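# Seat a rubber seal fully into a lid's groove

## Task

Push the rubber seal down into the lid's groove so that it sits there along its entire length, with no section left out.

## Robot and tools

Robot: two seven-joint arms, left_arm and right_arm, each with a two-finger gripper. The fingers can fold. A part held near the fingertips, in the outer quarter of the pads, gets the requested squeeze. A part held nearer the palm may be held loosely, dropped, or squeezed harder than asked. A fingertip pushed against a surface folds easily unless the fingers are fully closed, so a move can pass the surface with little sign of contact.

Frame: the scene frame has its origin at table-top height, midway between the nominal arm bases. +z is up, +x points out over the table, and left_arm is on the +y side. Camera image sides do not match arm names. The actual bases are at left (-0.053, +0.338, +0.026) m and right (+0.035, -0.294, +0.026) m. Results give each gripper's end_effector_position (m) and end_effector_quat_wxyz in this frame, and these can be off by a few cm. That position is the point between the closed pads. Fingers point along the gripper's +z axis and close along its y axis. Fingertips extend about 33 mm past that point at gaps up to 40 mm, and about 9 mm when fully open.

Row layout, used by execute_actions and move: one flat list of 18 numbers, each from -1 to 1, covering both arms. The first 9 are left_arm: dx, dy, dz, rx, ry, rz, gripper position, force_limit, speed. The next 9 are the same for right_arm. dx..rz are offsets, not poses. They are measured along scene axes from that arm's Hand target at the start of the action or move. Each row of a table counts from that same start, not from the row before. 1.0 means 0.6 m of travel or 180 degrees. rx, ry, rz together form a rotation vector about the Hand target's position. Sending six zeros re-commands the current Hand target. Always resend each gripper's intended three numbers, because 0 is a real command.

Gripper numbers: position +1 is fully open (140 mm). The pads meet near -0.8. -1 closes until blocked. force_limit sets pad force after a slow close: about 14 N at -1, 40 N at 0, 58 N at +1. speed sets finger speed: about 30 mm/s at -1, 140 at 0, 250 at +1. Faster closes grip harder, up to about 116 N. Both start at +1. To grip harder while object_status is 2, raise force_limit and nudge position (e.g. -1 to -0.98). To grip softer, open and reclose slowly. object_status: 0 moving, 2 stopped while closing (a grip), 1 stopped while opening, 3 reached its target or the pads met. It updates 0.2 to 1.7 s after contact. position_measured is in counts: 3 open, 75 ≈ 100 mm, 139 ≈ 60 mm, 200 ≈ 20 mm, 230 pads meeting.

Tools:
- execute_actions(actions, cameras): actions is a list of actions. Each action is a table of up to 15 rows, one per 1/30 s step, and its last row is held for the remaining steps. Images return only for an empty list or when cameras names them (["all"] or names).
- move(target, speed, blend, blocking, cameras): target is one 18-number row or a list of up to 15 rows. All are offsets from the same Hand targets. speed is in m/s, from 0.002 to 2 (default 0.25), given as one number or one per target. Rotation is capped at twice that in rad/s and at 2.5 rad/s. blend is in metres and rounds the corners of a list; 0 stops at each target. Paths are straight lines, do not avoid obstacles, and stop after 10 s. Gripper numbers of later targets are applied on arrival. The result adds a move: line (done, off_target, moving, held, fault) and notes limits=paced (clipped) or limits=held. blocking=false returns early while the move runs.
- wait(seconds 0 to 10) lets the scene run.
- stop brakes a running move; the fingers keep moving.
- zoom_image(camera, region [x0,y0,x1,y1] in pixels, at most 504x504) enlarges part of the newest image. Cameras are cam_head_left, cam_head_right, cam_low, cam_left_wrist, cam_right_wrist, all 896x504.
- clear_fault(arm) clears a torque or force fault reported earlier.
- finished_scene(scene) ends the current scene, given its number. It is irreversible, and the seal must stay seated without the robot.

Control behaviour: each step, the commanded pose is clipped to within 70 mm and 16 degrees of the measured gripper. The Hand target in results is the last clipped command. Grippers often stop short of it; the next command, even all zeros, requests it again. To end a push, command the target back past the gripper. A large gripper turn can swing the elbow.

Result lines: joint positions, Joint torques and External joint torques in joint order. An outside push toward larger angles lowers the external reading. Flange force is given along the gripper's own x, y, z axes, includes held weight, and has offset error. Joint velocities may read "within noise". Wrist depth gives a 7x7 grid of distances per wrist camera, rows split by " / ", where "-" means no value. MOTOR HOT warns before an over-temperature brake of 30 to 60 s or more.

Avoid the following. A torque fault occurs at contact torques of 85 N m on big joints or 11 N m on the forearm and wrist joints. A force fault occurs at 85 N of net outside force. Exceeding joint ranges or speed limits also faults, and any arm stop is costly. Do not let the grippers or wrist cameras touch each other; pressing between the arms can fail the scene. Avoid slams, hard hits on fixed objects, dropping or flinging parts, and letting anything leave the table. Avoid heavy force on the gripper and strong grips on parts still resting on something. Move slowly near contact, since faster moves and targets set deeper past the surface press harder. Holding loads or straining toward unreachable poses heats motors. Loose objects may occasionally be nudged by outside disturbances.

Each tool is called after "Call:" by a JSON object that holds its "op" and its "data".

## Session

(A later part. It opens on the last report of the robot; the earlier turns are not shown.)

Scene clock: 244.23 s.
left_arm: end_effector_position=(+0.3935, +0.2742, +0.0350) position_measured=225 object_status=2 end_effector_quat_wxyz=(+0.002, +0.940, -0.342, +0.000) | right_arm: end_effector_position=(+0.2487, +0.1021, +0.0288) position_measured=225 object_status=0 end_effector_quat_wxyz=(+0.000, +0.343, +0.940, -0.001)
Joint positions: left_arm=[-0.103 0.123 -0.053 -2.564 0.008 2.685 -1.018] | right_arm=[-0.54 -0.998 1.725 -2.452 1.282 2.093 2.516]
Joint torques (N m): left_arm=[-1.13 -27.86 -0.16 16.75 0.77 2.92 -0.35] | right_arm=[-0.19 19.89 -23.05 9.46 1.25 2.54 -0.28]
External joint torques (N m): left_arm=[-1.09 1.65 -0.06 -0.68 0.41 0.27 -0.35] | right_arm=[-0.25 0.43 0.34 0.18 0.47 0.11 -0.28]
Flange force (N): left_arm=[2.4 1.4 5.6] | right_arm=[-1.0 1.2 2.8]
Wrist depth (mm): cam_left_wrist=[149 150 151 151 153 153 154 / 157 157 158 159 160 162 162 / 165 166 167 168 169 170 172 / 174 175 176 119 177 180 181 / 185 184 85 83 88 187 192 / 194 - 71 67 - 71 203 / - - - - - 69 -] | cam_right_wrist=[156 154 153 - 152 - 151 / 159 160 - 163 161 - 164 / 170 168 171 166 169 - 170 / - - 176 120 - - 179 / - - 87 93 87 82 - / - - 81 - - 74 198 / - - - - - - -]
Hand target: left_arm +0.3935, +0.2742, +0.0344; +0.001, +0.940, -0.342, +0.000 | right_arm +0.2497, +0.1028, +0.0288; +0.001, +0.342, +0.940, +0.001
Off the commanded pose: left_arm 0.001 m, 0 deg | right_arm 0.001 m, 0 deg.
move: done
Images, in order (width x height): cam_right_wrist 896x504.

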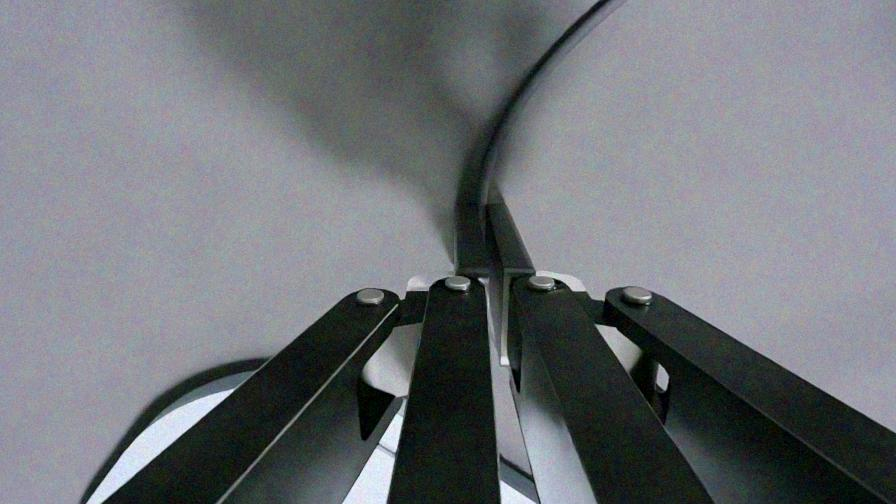

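Call:
{"op": "move", "data": {"target": [[0,0,0.176,0,0,0,-1,-0.5,-1,0,0,0.1803,0,0,0,-1,-0.5,-1],[0.116,-0.5,0.176,0,0,-0.2111,-1,-0.5,-1,-0.0077,-0.2908,0.1803,0,0,-0.2111,-1,-0.5,-1]], "speed": [0.1,0.15], "blend": [0.03,0], "cameras": ["all"]}}

Scene clock: 269.10 s.
left_arm: end_effector_position=(+0.4634, -0.0265, +0.1404) position_measured=225 object_status=2 end_effector_quat_wxyz=(+0.002, +0.780, -0.626, +0.001) | right_arm: end_effector_position=(+0.2458, -0.0706, +0.1369) position_measured=225 object_status=2 end_effector_quat_wxyz=(+0.001, +0.627, +0.779, +0.002)
Joint positions: left_arm=[-0.374 0.37 -0.28 -1.864 0.121 2.221 -0.91] | right_arm=[-0.211 -1.228 1.136 -2.86 1.066 1.789 2.948]
Joint velocities: left_arm=[0 0 0 0.001 0 -0.001 0.005] | right_arm=[0 0 0.001 0.001 -0.002 -0.001 0.006]
Joint torques (N m): left_arm=[-0.7 -41.1 -2.81 23.75 1.14 2.41 0.1] | right_arm=[0.47 9.22 -18.05 12.47 0.84 2.29 0.03]
External joint torques (N m): left_arm=[-0.79 1.04 0.12 0.49 0.5 -0.23 0.1] | right_arm=[0.45 -0.62 -0.09 -0.25 -0.07 -0.2 0.03]
Flange force (N): left_arm=[5.2 -3.6 0.9] | right_arm=[-0.5 -4.4 -1.4]
Wrist depth (mm): cam_left_wrist=[1049 244 244 240 234 239 241 / 1085 256 257 249 248 249 251 / 1155 269 271 259 262 263 266 / 1205 284 284 114 274 279 283 / 1291 298 79 83 88 248 310 / 1361 - 71 67 - 71 329 / - - - - - 69 -] | cam_right_wrist=[- - - 253 247 247 245 / - - - 256 255 256 257 / - - - 261 268 267 269 / - 290 - 117 277 281 281 / 293 - 87 93 87 265 291 / 277 - 81 - - 74 - / - - - - - - -]
Hand target: left_arm +0.4631, -0.0258, +0.1400; +0.001, +0.777, -0.629, +0.000 | right_arm +0.2451, -0.0717, +0.1370; +0.001, +0.629, +0.777, +0.001
Off the commanded pose: left_arm 0.001 m, 1 deg | right_arm 0.001 m, 0 deg.
move: done

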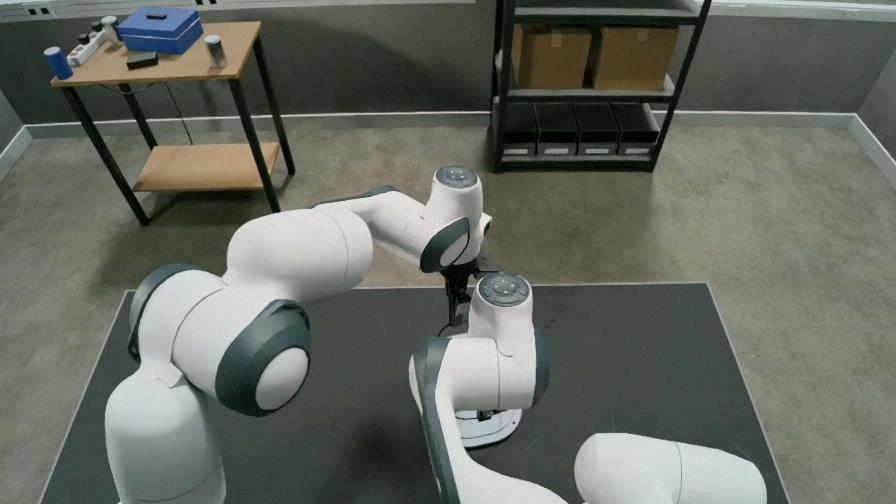

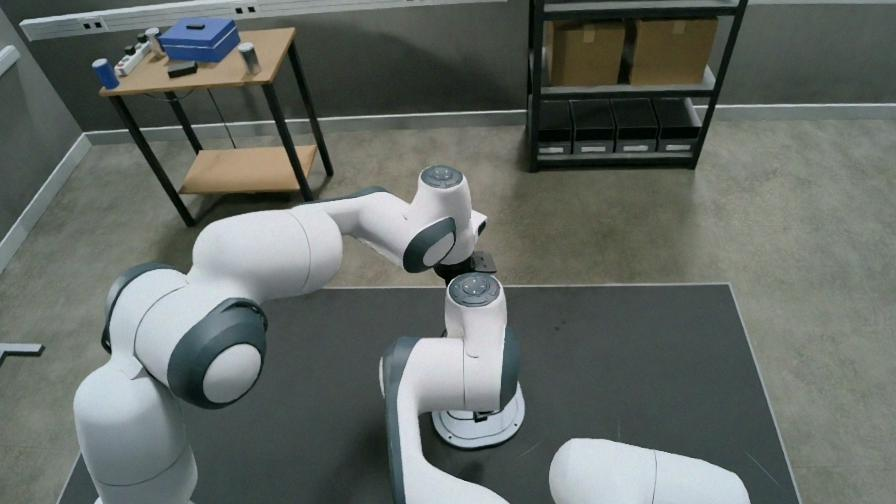

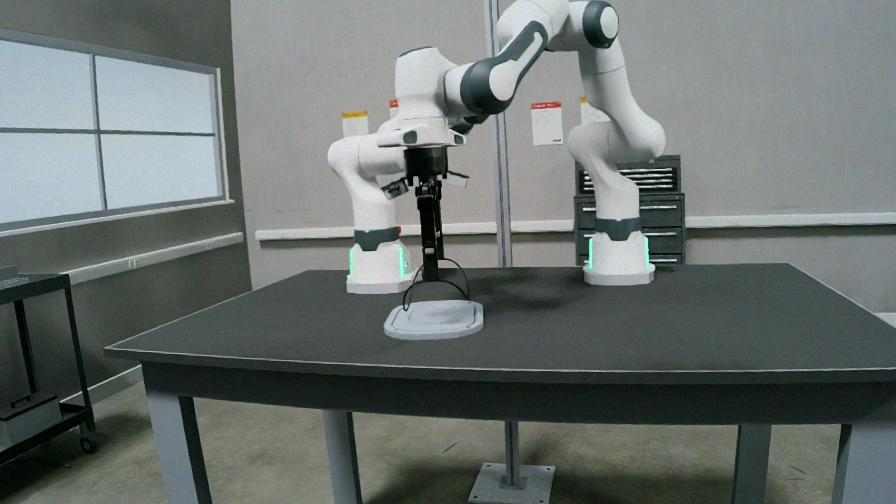

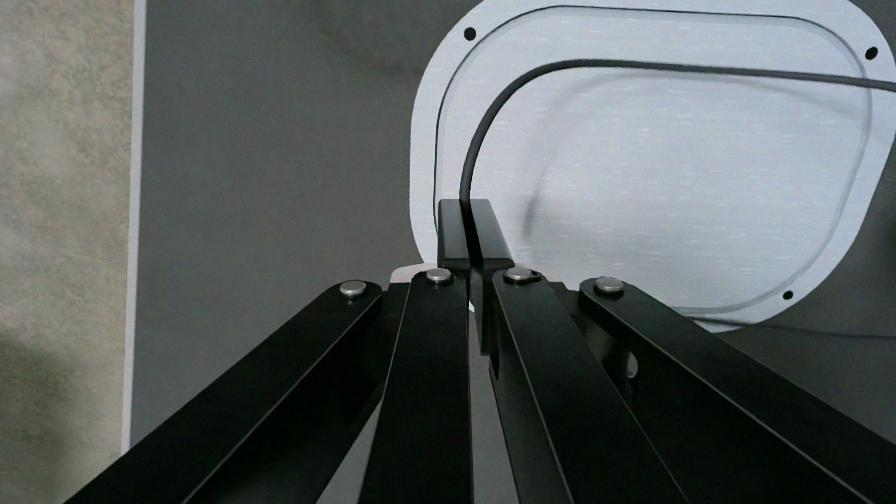

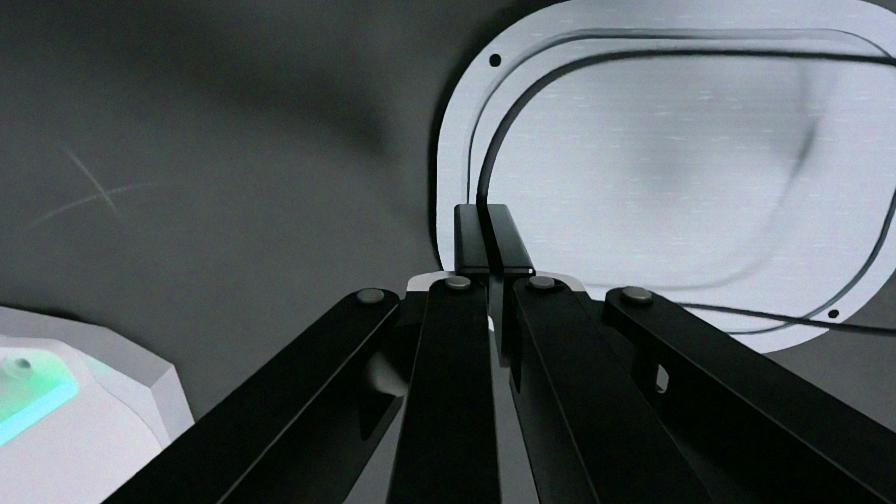

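Call:
{"op": "move", "data": {"target": [[0.0877,0.0022,0,0,0,-0.0094,-1,-0.5,-1,-0.0398,-0.0128,0,0,0,0,-1,-0.5,-1],[0.0877,0.0022,-0.1425,0,0,-0.0094,-1,-0.5,-1,-0.0398,-0.0128,-0.1463,0,0,0,-1,-0.5,-1],[0.0222,-0.0105,-0.1492,0,0,-0.0094,-1,-0.5,-1,0.001,-0.0048,-0.153,0,0,0,-1,-0.5,-1]], "speed": [0.1,0.08,0.06], "blend": [0.01,0,0], "cameras": ["cam_low","cam_left_wrist","cam_right_wrist"]}}

Call:
{"op": "zoom_image", "data": {"camera": "cam_left_wrist", "region": [400, 0, 650, 260]}}

Call:
{"op": "zoom_image", "data": {"camera": "cam_right_wrist", "region": [400, 0, 650, 260]}}

Call:
{"op": "zoom_image", "data": {"camera": "cam_low", "region": [370, 280, 500, 350]}}

Scene clock: 303.07 s.
left_arm: end_effector_position=(+0.4766, -0.0307, +0.0499) position_measured=225 object_status=2 end_effector_quat_wxyz=(+0.000, +0.766, -0.643, -0.002) | right_arm: end_effector_position=(+0.2449, -0.0759, +0.0452) position_measured=225 object_status=2 end_effector_quat_wxyz=(+0.001, +0.631, +0.776, -0.002)
Joint positions: left_arm=[-0.398 0.553 -0.247 -1.834 0.185 2.361 -0.899] | right_arm=[-0.303 -1.178 1.489 -2.901 1.39 1.933 2.864]
Joint velocities: left_arm=[within noise] | right_arm=[0 0 0.001 0 0.001 -0.001 -0.005]
Joint torques (N m): left_arm=[-0.91 -46.01 -3.63 21.12 0.07 2.95 -0.31] | right_arm=[-0.2 11.72 -17.99 7.18 1.37 2.54 -0.3]
External joint torques (N m): left_arm=[-0.93 -0.17 0.22 -0.53 -0.49 0.33 -0.31] | right_arm=[-0.17 0.47 0.49 0.85 0.5 0.05 -0.3]
Flange force (N): left_arm=[-1.0 3.2 0.5] | right_arm=[1.0 4.3 5.2]
Wrist depth (mm): cam_left_wrist=[161 162 162 162 153 154 155 / 169 170 171 165 161 162 163 / 179 180 180 169 171 171 172 / 189 190 190 119 179 181 183 / 200 200 85 83 88 188 195 / 211 - 71 67 - 71 204 / - - - - - 69 -] | cam_right_wrist=[170 168 166 167 157 158 158 / 175 177 177 166 165 165 165 / - 185 185 170 173 173 173 / - 194 194 117 180 182 182 / - 205 88 93 87 87 191 / - - 81 - - 74 199 / - - - - - - -]
Hand target: left_arm +0.4764, -0.0321, +0.0504; +0.001, +0.768, -0.640, +0.000 | right_arm +0.2457, -0.0745, +0.0452; +0.001, +0.629, +0.777, +0.001
Off the commanded pose: left_arm 0.002 m, 0 deg | right_arm 0.002 m, 0 deg.
move: done
Images, in order (width x height): cam_low 896x504, cam_left_wrist 896x504, cam_right_wrist 896x504.

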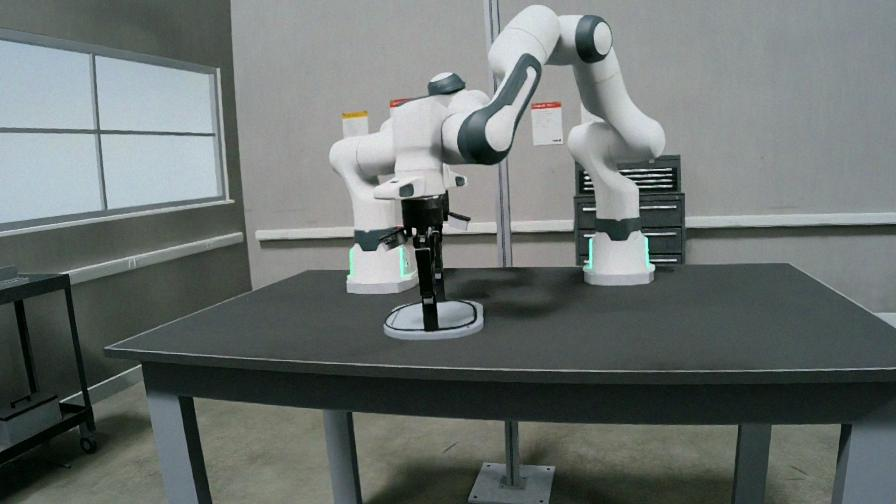

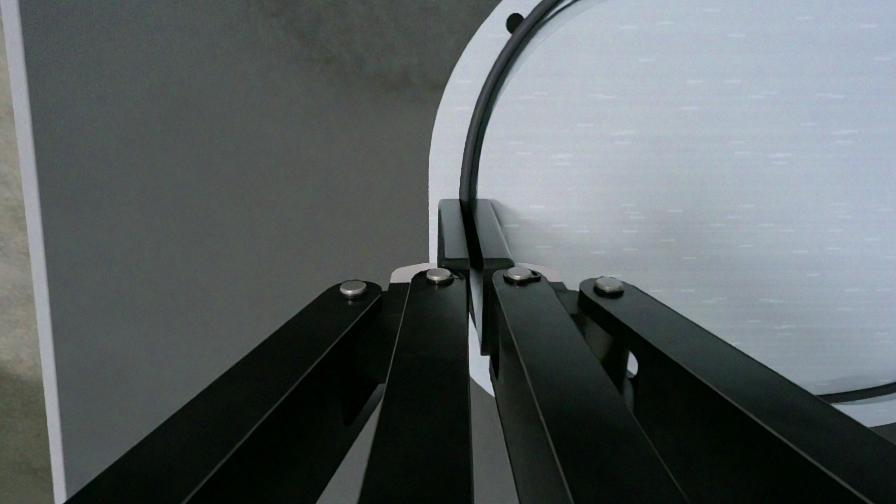

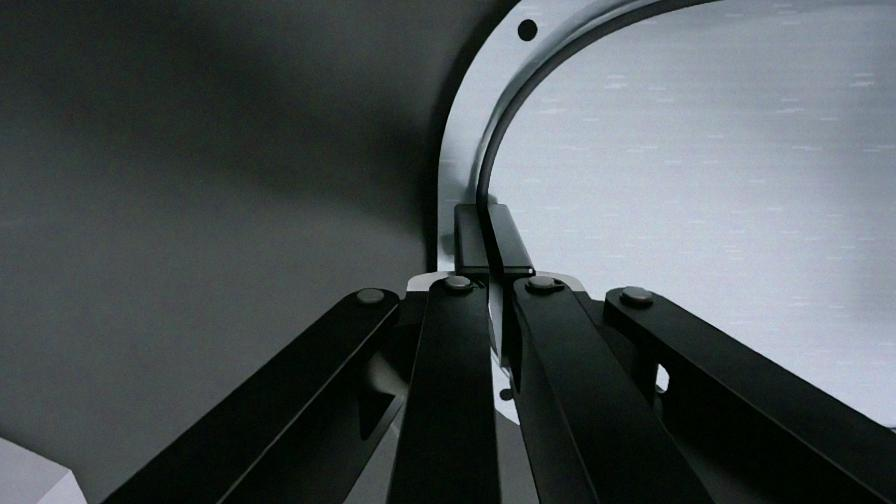

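Scaled by 1.938 from the camera's 896x504 image, which has a finer 1280x720 frame.

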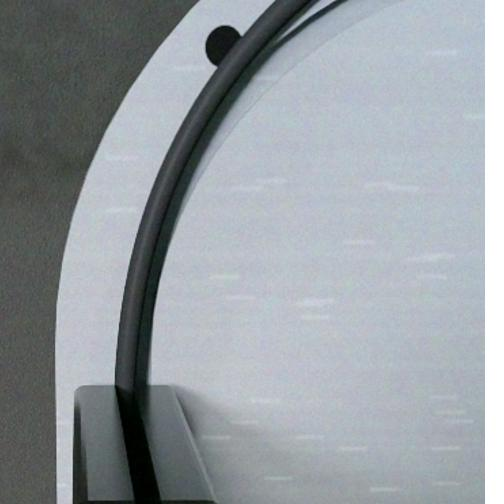

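Scaled by 1.938 from the camera's 896x504 image, which has a finer 1280x720 frame.

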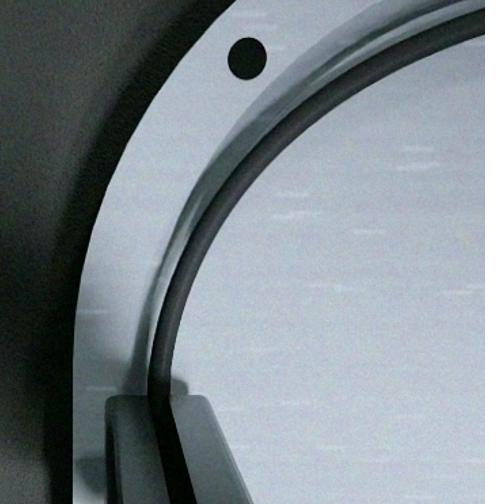

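Scaled by 3.877 from the camera's 896x504 image, which has a finer 1280x720 frame.

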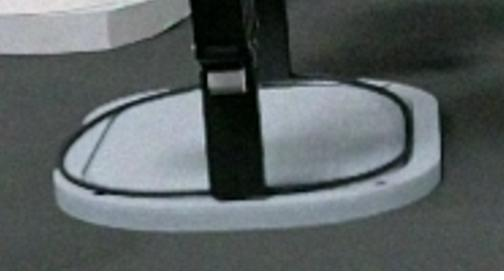

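Call:
{"op": "move", "data": {"target": [[-0.0037,-0.0007,-0.0078,0,0,0,-1,-0.5,-1,0,0,-0.0077,0,0,0,-1,-0.5,-1],[-0.0037,-0.0007,-0.0078,0,0,0,-0.73,-0.5,-1,0,0,-0.0077,0,0,0,-0.73,-0.5,-1],[-0.0037,-0.0007,-0.002,0,0,0,-0.73,-0.5,-1,0,0,-0.003,0,0,0,-0.73,-0.5,-1],[-0.0037,-0.0007,-0.002,0,0,0,-1,0,-0.8,0,0,-0.003,0,0,0,-1,0,-0.8]], "speed": 0.03, "cameras": ["cam_left_wrist","cam_right_wrist"]}}

Call:
{"op": "zoom_image", "data": {"camera": "cam_left_wrist", "region": [400, 0, 650, 260]}}

Call:
{"op": "zoom_image", "data": {"camera": "cam_right_wrist", "region": [400, 0, 650, 260]}}

Scene clock: 329.50 s.
left_arm: end_effector_position=(+0.4758, -0.0316, +0.0490) position_measured=228 object_status=0 end_effector_quat_wxyz=(+0.000, +0.767, -0.641, +0.000) | right_arm: end_effector_position=(+0.2462, -0.0742, +0.0431) position_measured=228 object_status=0 end_effector_quat_wxyz=(+0.001, +0.631, +0.776, +0.002)
Joint positions: left_arm=[-0.399 0.551 -0.247 -1.842 0.185 2.371 -0.905] | right_arm=[-0.309 -1.178 1.5 -2.9 1.406 1.938 2.856]
Joint torques (N m): left_arm=[-0.78 -45.76 -3.68 21.12 0.43 2.69 -0.31] | right_arm=[0.92 11.51 -18.9 6.56 0.45 2.43 -0.14]
External joint torques (N m): left_arm=[-0.85 0.07 0.12 -0.57 -0.14 0.04 -0.31] | right_arm=[0.95 0.11 -0.36 0.4 -0.43 -0.06 -0.14]
Flange force (N): left_arm=[-0.3 2.5 0.6] | right_arm=[0.6 -3.6 -4.4]
Wrist depth (mm): cam_left_wrist=[161 161 162 161 153 153 154 / 169 169 170 164 161 162 162 / 178 179 180 169 170 170 171 / 188 189 190 119 177 180 181 / 200 199 84 83 86 187 193 / 212 - 71 67 - 70 202 / - - - - - 72 -] | cam_right_wrist=[- 165 167 - 156 156 157 / - - - 163 163 163 164 / 182 183 - 172 171 171 171 / - - - 117 178 179 180 / 201 202 88 93 93 98 189 / 212 - 80 - - 74 198 / - - - - - - -]
Hand target: left_arm +0.4742, -0.0325, +0.0492; +0.001, +0.768, -0.640, +0.000 | right_arm +0.2457, -0.0745, +0.0434; +0.001, +0.629, +0.777, +0.001
Off the commanded pose: left_arm 0.002 m, 0 deg | right_arm 0.001 m, 0 deg.
move: done
Images, in order (width x height): cam_left_wrist 896x504, cam_right_wrist 896x504.

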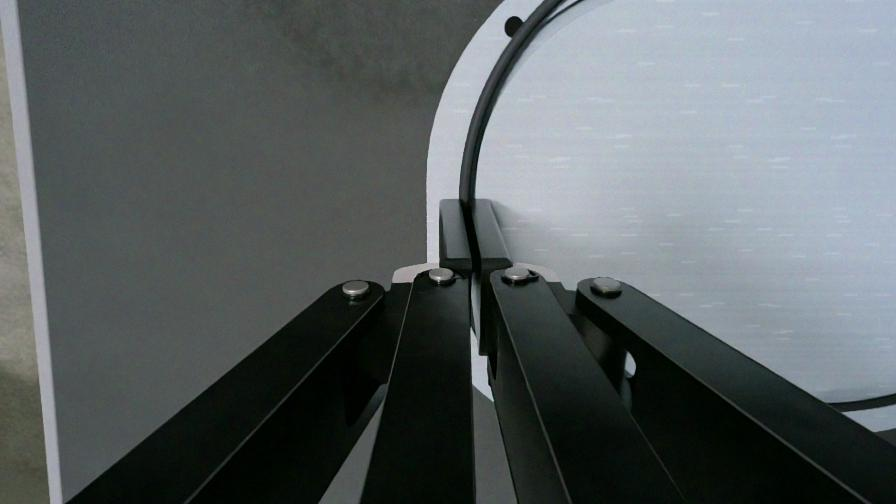

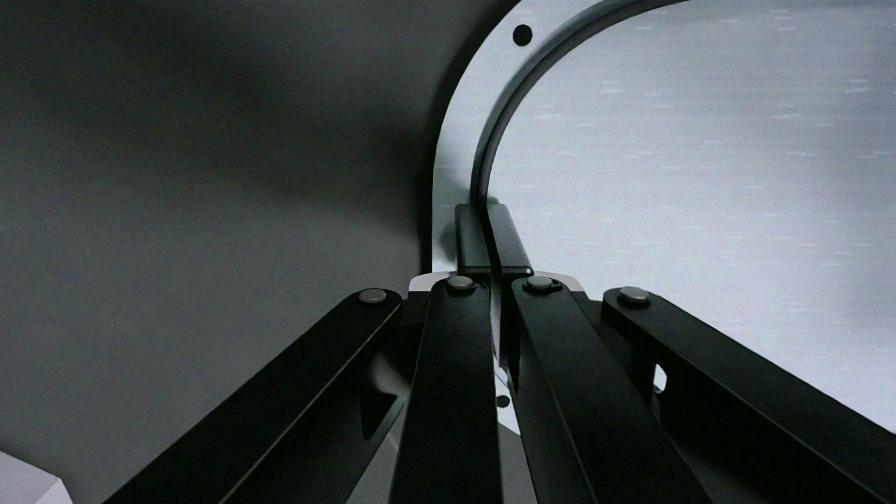

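Scaled by 1.938 from the camera's 896x504 image, which has a finer 1280x720 frame.

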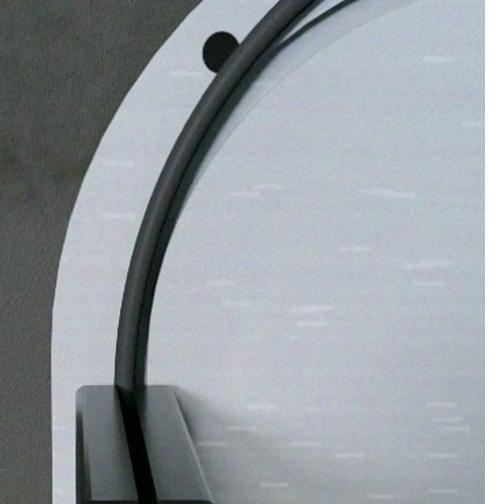

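Scaled by 1.938 from the camera's 896x504 image, which has a finer 1280x720 frame.

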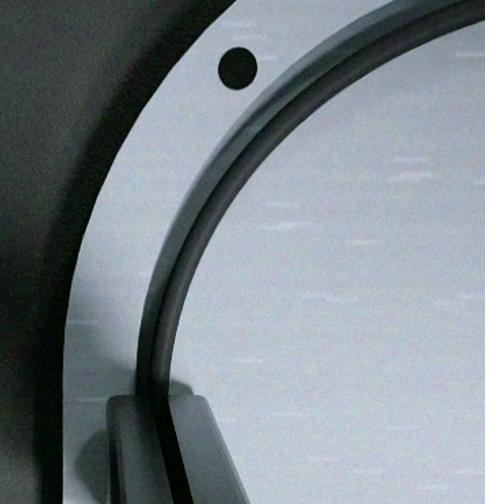

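Call:
{"op": "move", "data": {"target": [[-0.0025,-0.0005,0,0,0,0,-1,0,-0.8,-0.0035,-0.0008,0,0,0,0,-1,0,-0.8],[-0.0058,0.0028,-0.0228,0,0,0,-1,0,-0.8,-0.0035,-0.0008,-0.007,0,0,0,-1,0,-0.8]], "speed": 0.03, "cameras": ["cam_left_wrist","cam_right_wrist"]}}

Call:
{"op": "zoom_image", "data": {"camera": "cam_left_wrist", "region": [400, 0, 650, 260]}}

Call:
{"op": "zoom_image", "data": {"camera": "cam_right_wrist", "region": [400, 0, 650, 260]}}

Scene clock: 346.83 s.
left_arm: end_effector_position=(+0.4743, -0.0324, +0.0473) position_measured=228 object_status=2 end_effector_quat_wxyz=(+0.000, +0.767, -0.642, +0.004) | right_arm: end_effector_position=(+0.2449, -0.0745, +0.0410) position_measured=228 object_status=2 end_effector_quat_wxyz=(+0.002, +0.629, +0.777, +0.002)
Joint positions: left_arm=[-0.402 0.547 -0.245 -1.855 0.185 2.388 -0.908] | right_arm=[-0.302 -1.178 1.508 -2.903 1.414 1.943 2.856]
Joint velocities: left_arm=[0 0 0.003 -0.001 0 0.004 0.003] | right_arm=[within noise]
Joint torques (N m): left_arm=[-1.46 -36.01 -2.32 18.41 1.05 4.4 -0.4] | right_arm=[-0.45 12.6 -14.92 5.72 1.47 2.06 -0.12]
External joint torques (N m): left_arm=[-1.35 9.73 1.58 -3.21 0.49 1.73 -0.4] | right_arm=[-0.45 1.2 3.52 -0.28 0.6 -0.42 -0.12]
Flange force (N): left_arm=[7.9 -4.4 22.1] | right_arm=[1.3 5.0 18.2]
Wrist depth (mm): cam_left_wrist=[160 160 162 159 152 152 152 / 168 169 170 162 159 160 161 / 177 178 178 167 168 168 169 / 187 187 188 119 175 178 179 / 198 197 84 83 88 184 190 / 209 - 71 67 - 70 200 / - - - - - 71 -] | cam_right_wrist=[166 167 - 163 154 154 155 / 173 172 171 169 161 161 161 / 180 - - 168 169 169 170 / 188 - - 117 175 178 178 / - 200 94 93 93 87 188 / - - 80 - - 74 195 / - - - - - - -]
Hand target: left_arm +0.4707, -0.0309, +0.0356; +0.001, +0.768, -0.640, +0.000 | right_arm +0.2436, -0.0750, +0.0392; +0.001, +0.629, +0.777, +0.001
Off the commanded pose: left_arm 0.012 m, 1 deg | right_arm 0.002 m, 0 deg.
move: off_target (left_arm)
Images, in order (width x height): cam_left_wrist 896x504, cam_right_wrist 896x504.

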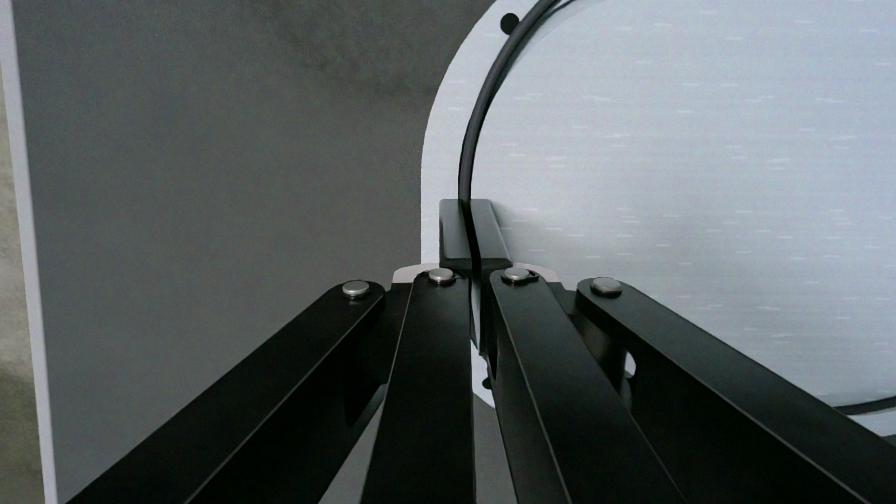

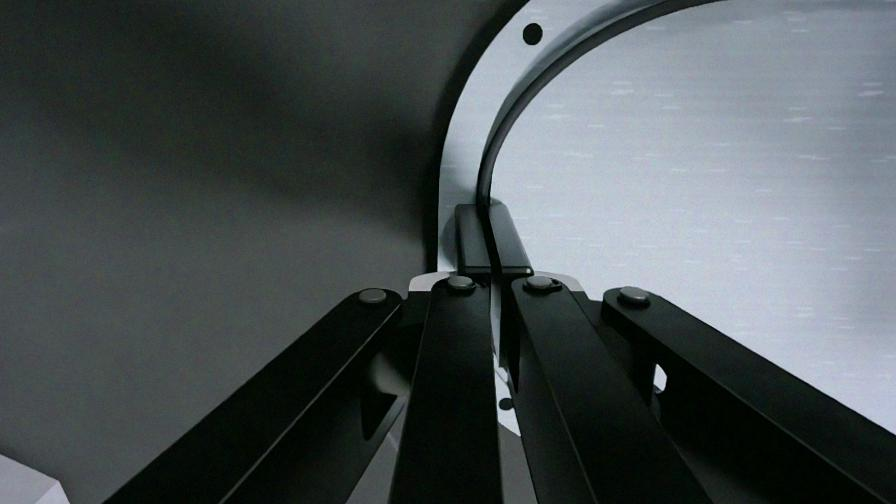

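Scaled by 1.938 from the camera's 896x504 image, which has a finer 1280x720 frame.

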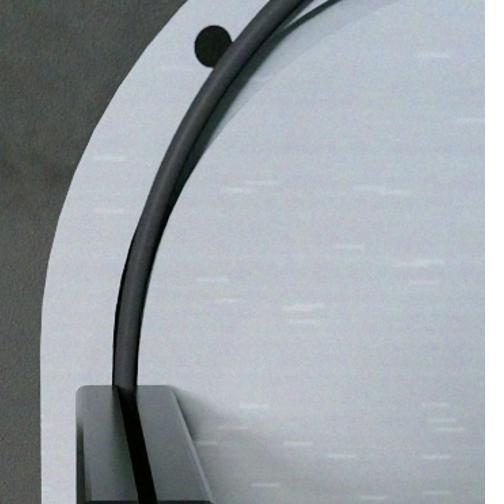

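Scaled by 1.938 from the camera's 896x504 image, which has a finer 1280x720 frame.

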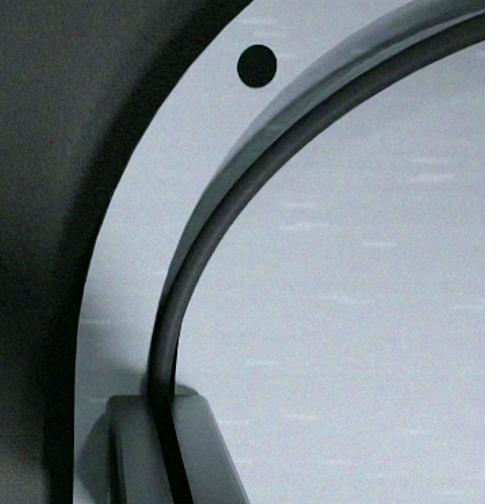

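Call:
{"op": "move", "data": {"target": [[0.0033,-0.0033,0.0182,0,0,0,-1,0,-0.8,0,0,0.0022,0,0,0,-1,0,-0.8],[0.0033,-0.0033,0.0182,0,0,0,-0.62,0,-0.5,0,0,0.0022,0,0,0,-0.62,0,-0.5],[0.0033,-0.0033,0.0315,0,0,0,-0.62,0,-0.5,0,0,0.0172,0,0,0,-0.62,0,-0.5]], "speed": 0.05, "cameras": ["cam_left_wrist","cam_right_wrist"]}}

Call:
{"op": "zoom_image", "data": {"camera": "cam_left_wrist", "region": [400, 0, 650, 260]}}

Call:
{"op": "zoom_image", "data": {"camera": "cam_right_wrist", "region": [400, 0, 650, 260]}}

Scene clock: 358.97 s.
left_arm: end_effector_position=(+0.4733, -0.0326, +0.0535) position_measured=208 object_status=3 end_effector_quat_wxyz=(-0.001, +0.767, -0.641, +0.001) | right_arm: end_effector_position=(+0.2446, -0.0738, +0.0494) position_measured=208 object_status=3 end_effector_quat_wxyz=(+0.001, +0.628, +0.778, +0.003)
Joint positions: left_arm=[-0.403 0.538 -0.247 -1.849 0.182 2.367 -0.908] | right_arm=[-0.288 -1.179 1.471 -2.905 1.383 1.933 2.863]
Joint velocities: left_arm=[0.001 0.001 0.001 0 0 -0.003 0.001] | right_arm=[0.001 0.001 -0.002 -0.001 -0.003 -0.001 0.005]
Joint torques (N m): left_arm=[-0.53 -45.41 -3.84 22.04 0.04 2.42 -0.12] | right_arm=[0.91 11.23 -18.57 6.59 0.38 2.27 0.17]
External joint torques (N m): left_arm=[-0.35 0.25 0.09 0.24 -0.53 -0.24 -0.12] | right_arm=[0.9 0.12 -0.21 -0.13 -0.5 -0.22 0.17]
Flange force (N): left_arm=[2.0 -1.2 -0.1] | right_arm=[0.5 -5.3 -4.6]
Wrist depth (mm): cam_left_wrist=[165 166 166 163 157 157 158 / 173 174 174 166 165 165 167 / 183 183 184 173 174 175 176 / 193 194 193 179 180 185 186 / 205 203 89 94 89 84 198 / 217 68 71 71 - 72 205 / - - - - - 70 -] | cam_right_wrist=[171 172 - 173 162 162 163 / 180 179 - 178 169 170 170 / - 187 189 175 177 178 178 / - - 203 145 184 187 187 / - - 94 109 87 88 197 / 219 - - 71 - 74 203 / - - - - - - -]
Hand target: left_arm +0.4727, -0.0328, +0.0545; +0.001, +0.768, -0.640, +0.000 | right_arm +0.2436, -0.0750, +0.0495; +0.001, +0.629, +0.777, +0.001
Off the commanded pose: left_arm 0.001 m, 0 deg | right_arm 0.002 m, 0 deg.
move: done
Images, in order (width x height): cam_left_wrist 896x504, cam_right_wrist 896x504.

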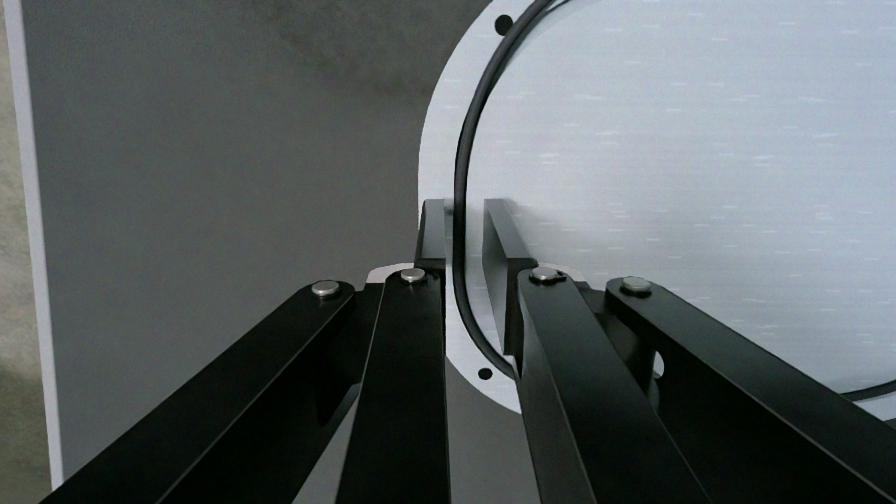

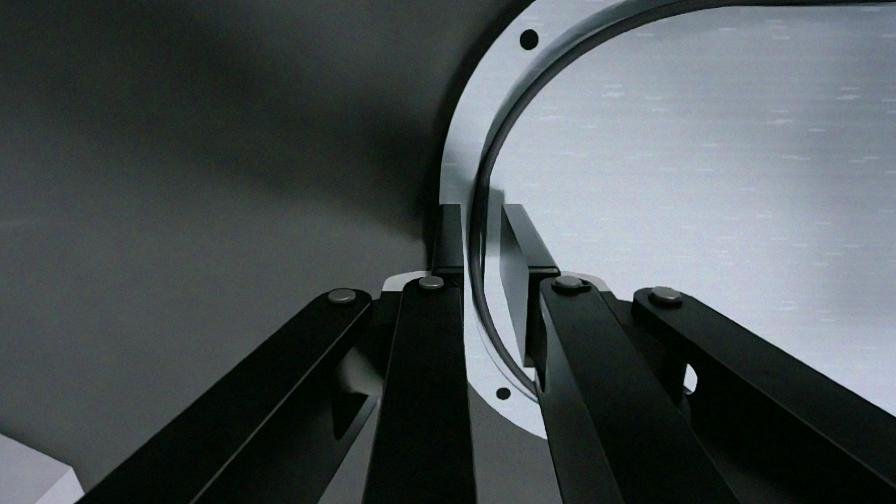

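Scaled by 1.938 from the camera's 896x504 image, which has a finer 1280x720 frame.

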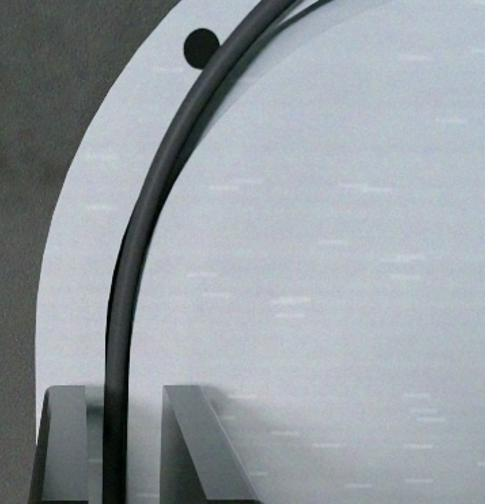

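Scaled by 1.938 from the camera's 896x504 image, which has a finer 1280x720 frame.

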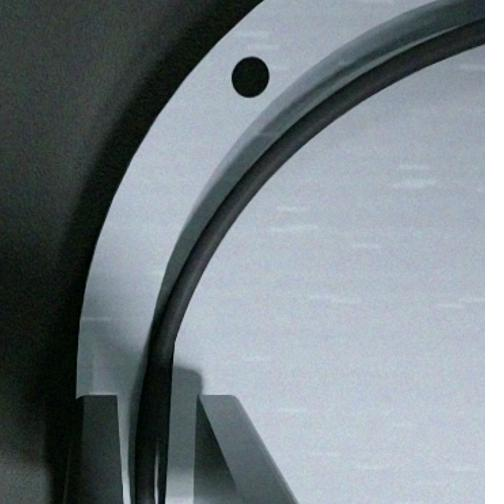

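Call:
{"op": "move", "data": {"target": [[0,0,0,0,0,0,-1,0,0.5,0,0,0,0,0,0,-1,0,0.5],[-0.0033,0.0033,-0.0315,0,0,0,-1,0,0.5,-0.001,0,-0.0172,0,0,0,-1,0,0.5],[0,0,0.002,0,0,0,-1,0,0.5,0,0,0.003,0,0,0,-1,0,0.5]], "speed": 0.06, "cameras": ["cam_left_wrist","cam_right_wrist","cam_low"]}}

Call:
{"op": "zoom_image", "data": {"camera": "cam_left_wrist", "region": [400, 0, 650, 260]}}

Call:
{"op": "zoom_image", "data": {"camera": "cam_right_wrist", "region": [400, 0, 650, 260]}}

Call:
{"op": "zoom_image", "data": {"camera": "cam_low", "region": [370, 280, 500, 350]}}

Scene clock: 374.43 s.
left_arm: end_effector_position=(+0.4734, -0.0329, +0.0551) position_measured=234 object_status=3 end_effector_quat_wxyz=(-0.001, +0.768, -0.641, +0.001) | right_arm: end_effector_position=(+0.2448, -0.0739, +0.0513) position_measured=235 object_status=3 end_effector_quat_wxyz=(+0.001, +0.628, +0.778, +0.003)
Joint positions: left_arm=[-0.404 0.536 -0.246 -1.849 0.181 2.365 -0.908] | right_arm=[-0.284 -1.176 1.463 -2.906 1.374 1.934 2.866]
Joint velocities: left_arm=[-0.001 0 0 0 -0.001 -0.004 0] | right_arm=[0 0 0.001 0 -0.004 -0.002 0.004]
Joint torques (N m): left_arm=[-0.3 -45.05 -3.93 21.98 0.06 2.44 -0.02] | right_arm=[0.94 11.17 -18.77 6.81 0.47 2.28 0.15]
External joint torques (N m): left_arm=[-0.13 0.63 -0.02 0.11 -0.52 -0.23 -0.02] | right_arm=[1.03 0.12 -0.46 0.01 -0.4 -0.2 0.15]
Flange force (N): left_arm=[1.8 -1.6 0.4] | right_arm=[0.5 -5.8 -5.4]
Wrist depth (mm): cam_left_wrist=[167 167 168 165 158 159 159 / 175 175 176 168 166 167 168 / 184 185 186 175 176 176 177 / 195 196 196 125 184 188 188 / 207 207 82 83 88 194 200 / 220 - 71 67 - 70 209 / - - - - - 71 -] | cam_right_wrist=[- - - - 164 164 165 / - 182 186 171 171 172 172 / - - 191 179 179 180 180 / 201 - 200 131 186 189 189 / - - 94 93 87 195 199 / - - - - - 74 208 / - - - - - - -]
Hand target: left_arm +0.4727, -0.0328, +0.0557; +0.001, +0.768, -0.640, +0.000 | right_arm +0.2436, -0.0750, +0.0513; +0.001, +0.629, +0.777, +0.001
Off the commanded pose: left_arm 0.001 m, 0 deg | right_arm 0.002 m, 0 deg.
move: done
Images, in order (width x height): cam_low 896x504, cam_left_wrist 896x504, cam_right_wrist 896x504.

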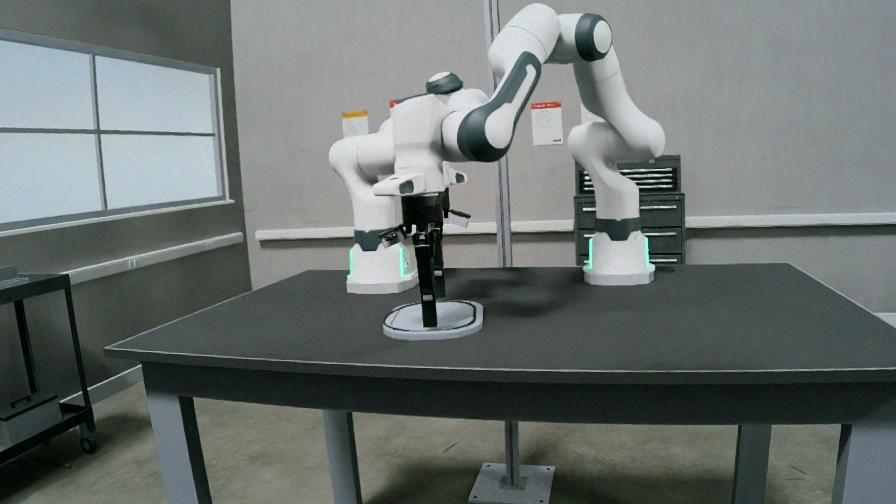

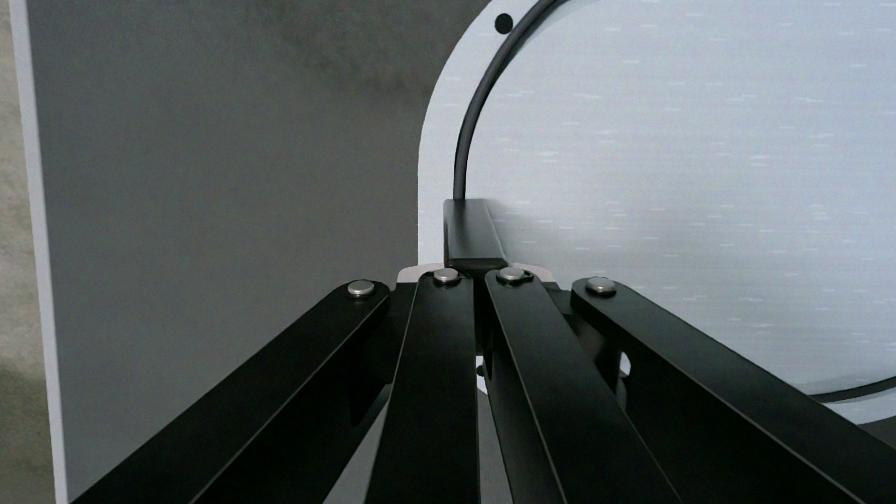

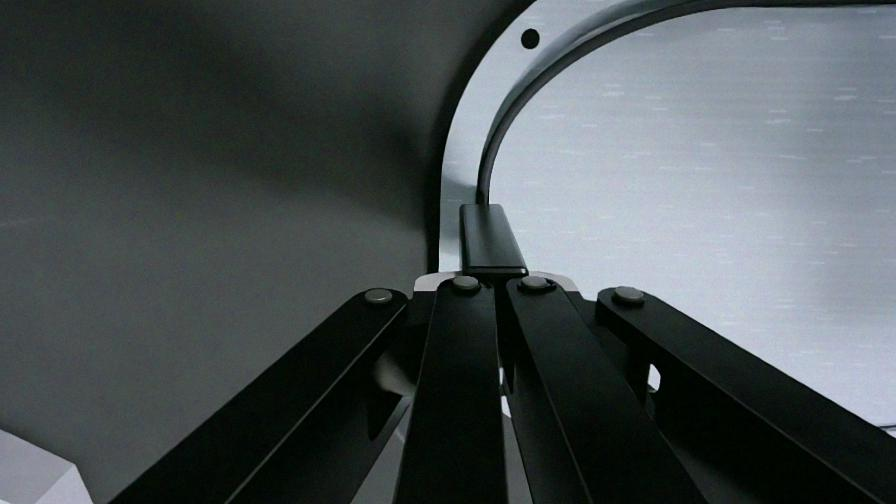

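Scaled by 1.938 from the camera's 896x504 image, which has a finer 1280x720 frame.

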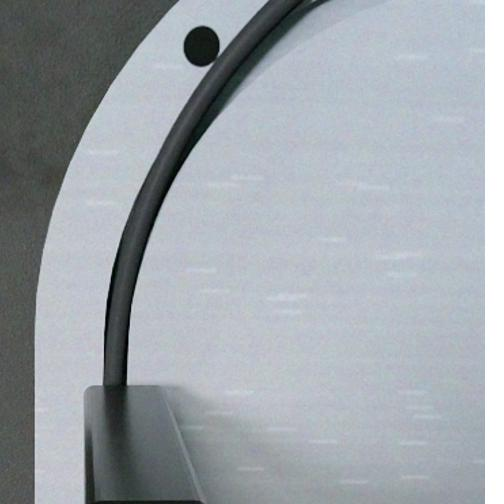

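Scaled by 1.938 from the camera's 896x504 image, which has a finer 1280x720 frame.

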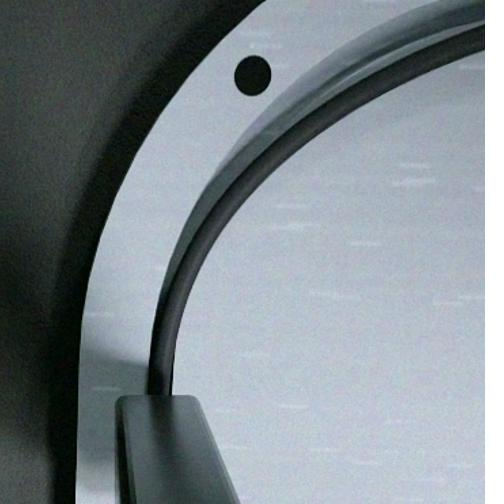

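Scaled by 3.877 from the camera's 896x504 image, which has a finer 1280x720 frame.

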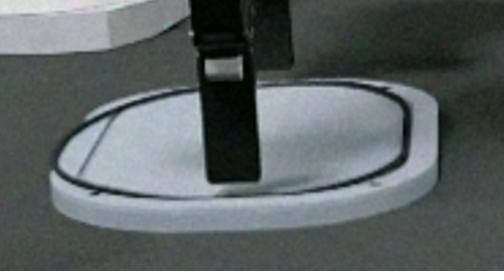

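Call:
{"op": "move", "data": {"target": [[0,0,0.05,0,0,0,-1,0,0.5,0,0,0.1,0,0,0,-1,0,0.5],[0,0,0.05,0,0,0,-1,0,0.5,0.29,-0.7,0.38,0,0,0.33,-1,0,0.5],[-0.1665,-0.1748,0.0322,0,0,-0.5,-0.2,0,0.5,0.29,-0.7,0.38,0,0,0.33,-1,0,0.5]], "speed": [0.1,0.3,0.3], "blend": [0.01,0.03,0], "cameras": ["cam_left_wrist","cam_head_left"]}}

Call:
{"op": "zoom_image", "data": {"camera": "cam_left_wrist", "region": [350, 0, 650, 300]}}

Scene clock: 412.87 s.
left_arm: end_effector_position=(+0.3721, -0.1386, +0.0750) position_measured=154 object_status=0 end_effector_quat_wxyz=(-0.001, -0.093, +0.996, -0.001) | right_arm: end_effector_position=(+0.4187, -0.4947, +0.2798) position_measured=235 object_status=3 end_effector_quat_wxyz=(+0.003, +0.164, +0.986, +0.001)
Joint positions: left_arm=[-0.15 0.644 -0.794 -1.841 0.575 2.239 0.188] | right_arm=[-0.715 -0.388 0.235 -2.377 0.102 2.001 1.333]
Joint torques (N m): left_arm=[-0.68 -39.3 -13.72 20.66 0.61 2.41 0.11] | right_arm=[0.27 -18.09 -2.38 24.37 0.39 2.26 -0.25]
External joint torques (N m): left_arm=[-0.64 0.34 0.24 0.5 0.03 -0.14 0.11] | right_arm=[0.19 -0.48 0.38 0.12 -0.34 -0.19 -0.25]
Flange force (N): left_arm=[-1.9 -4.6 1.1] | right_arm=[1.1 0.3 -1.0]
Wrist depth (mm): cam_left_wrist=[182 183 184 177 175 177 178 / 191 192 194 186 184 187 187 / 202 202 204 195 194 196 197 / 212 214 211 202 156 206 211 / 222 86 94 218 115 88 221 / - 71 71 236 228 78 70 / - - - 260 - - 71] | cam_right_wrist=[1231 1260 - - - - - / 1311 1291 - - - - - / 1351 1351 - - 435 - 424 / 1425 1433 - 120 125 456 1618 / 1507 1498 88 93 87 462 1515 / 1589 - - - - 74 1579 / - - - - - - -]
Hand target: left_arm +0.3728, -0.1377, +0.0750; +0.000, -0.090, +0.996, +0.001 | right_arm +0.4176, -0.4950, +0.2793; +0.000, +0.162, +0.987, +0.001
Off the commanded pose: left_arm 0.001 m, 0 deg | right_arm 0.001 m, 0 deg.
move: done; limits=paced
Images, in order (width x height): cam_head_left 896x504, cam_left_wrist 896x504.

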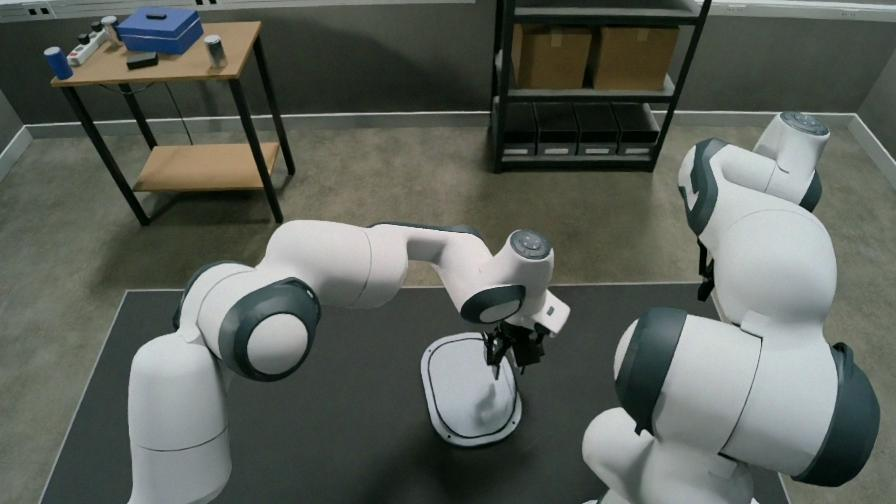

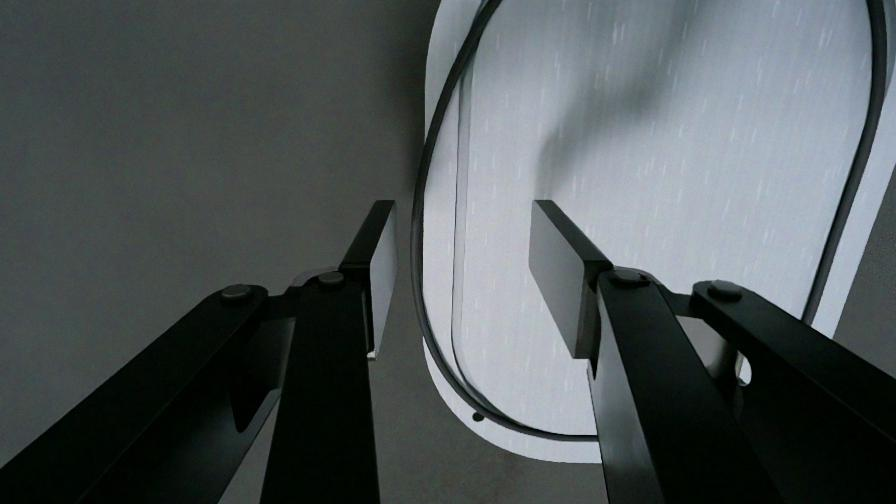

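Scaled by 1.680 from the camera's 896x504 image, which has a finer 1280x720 frame.

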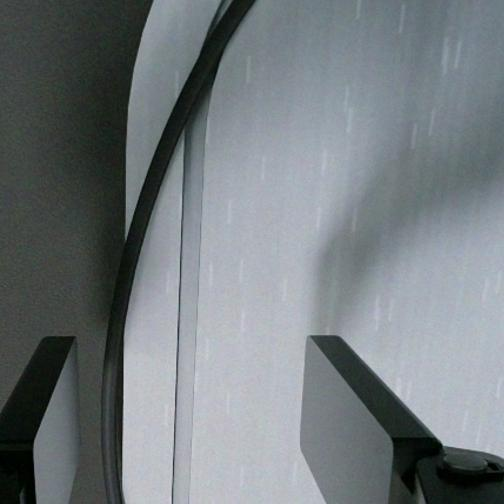

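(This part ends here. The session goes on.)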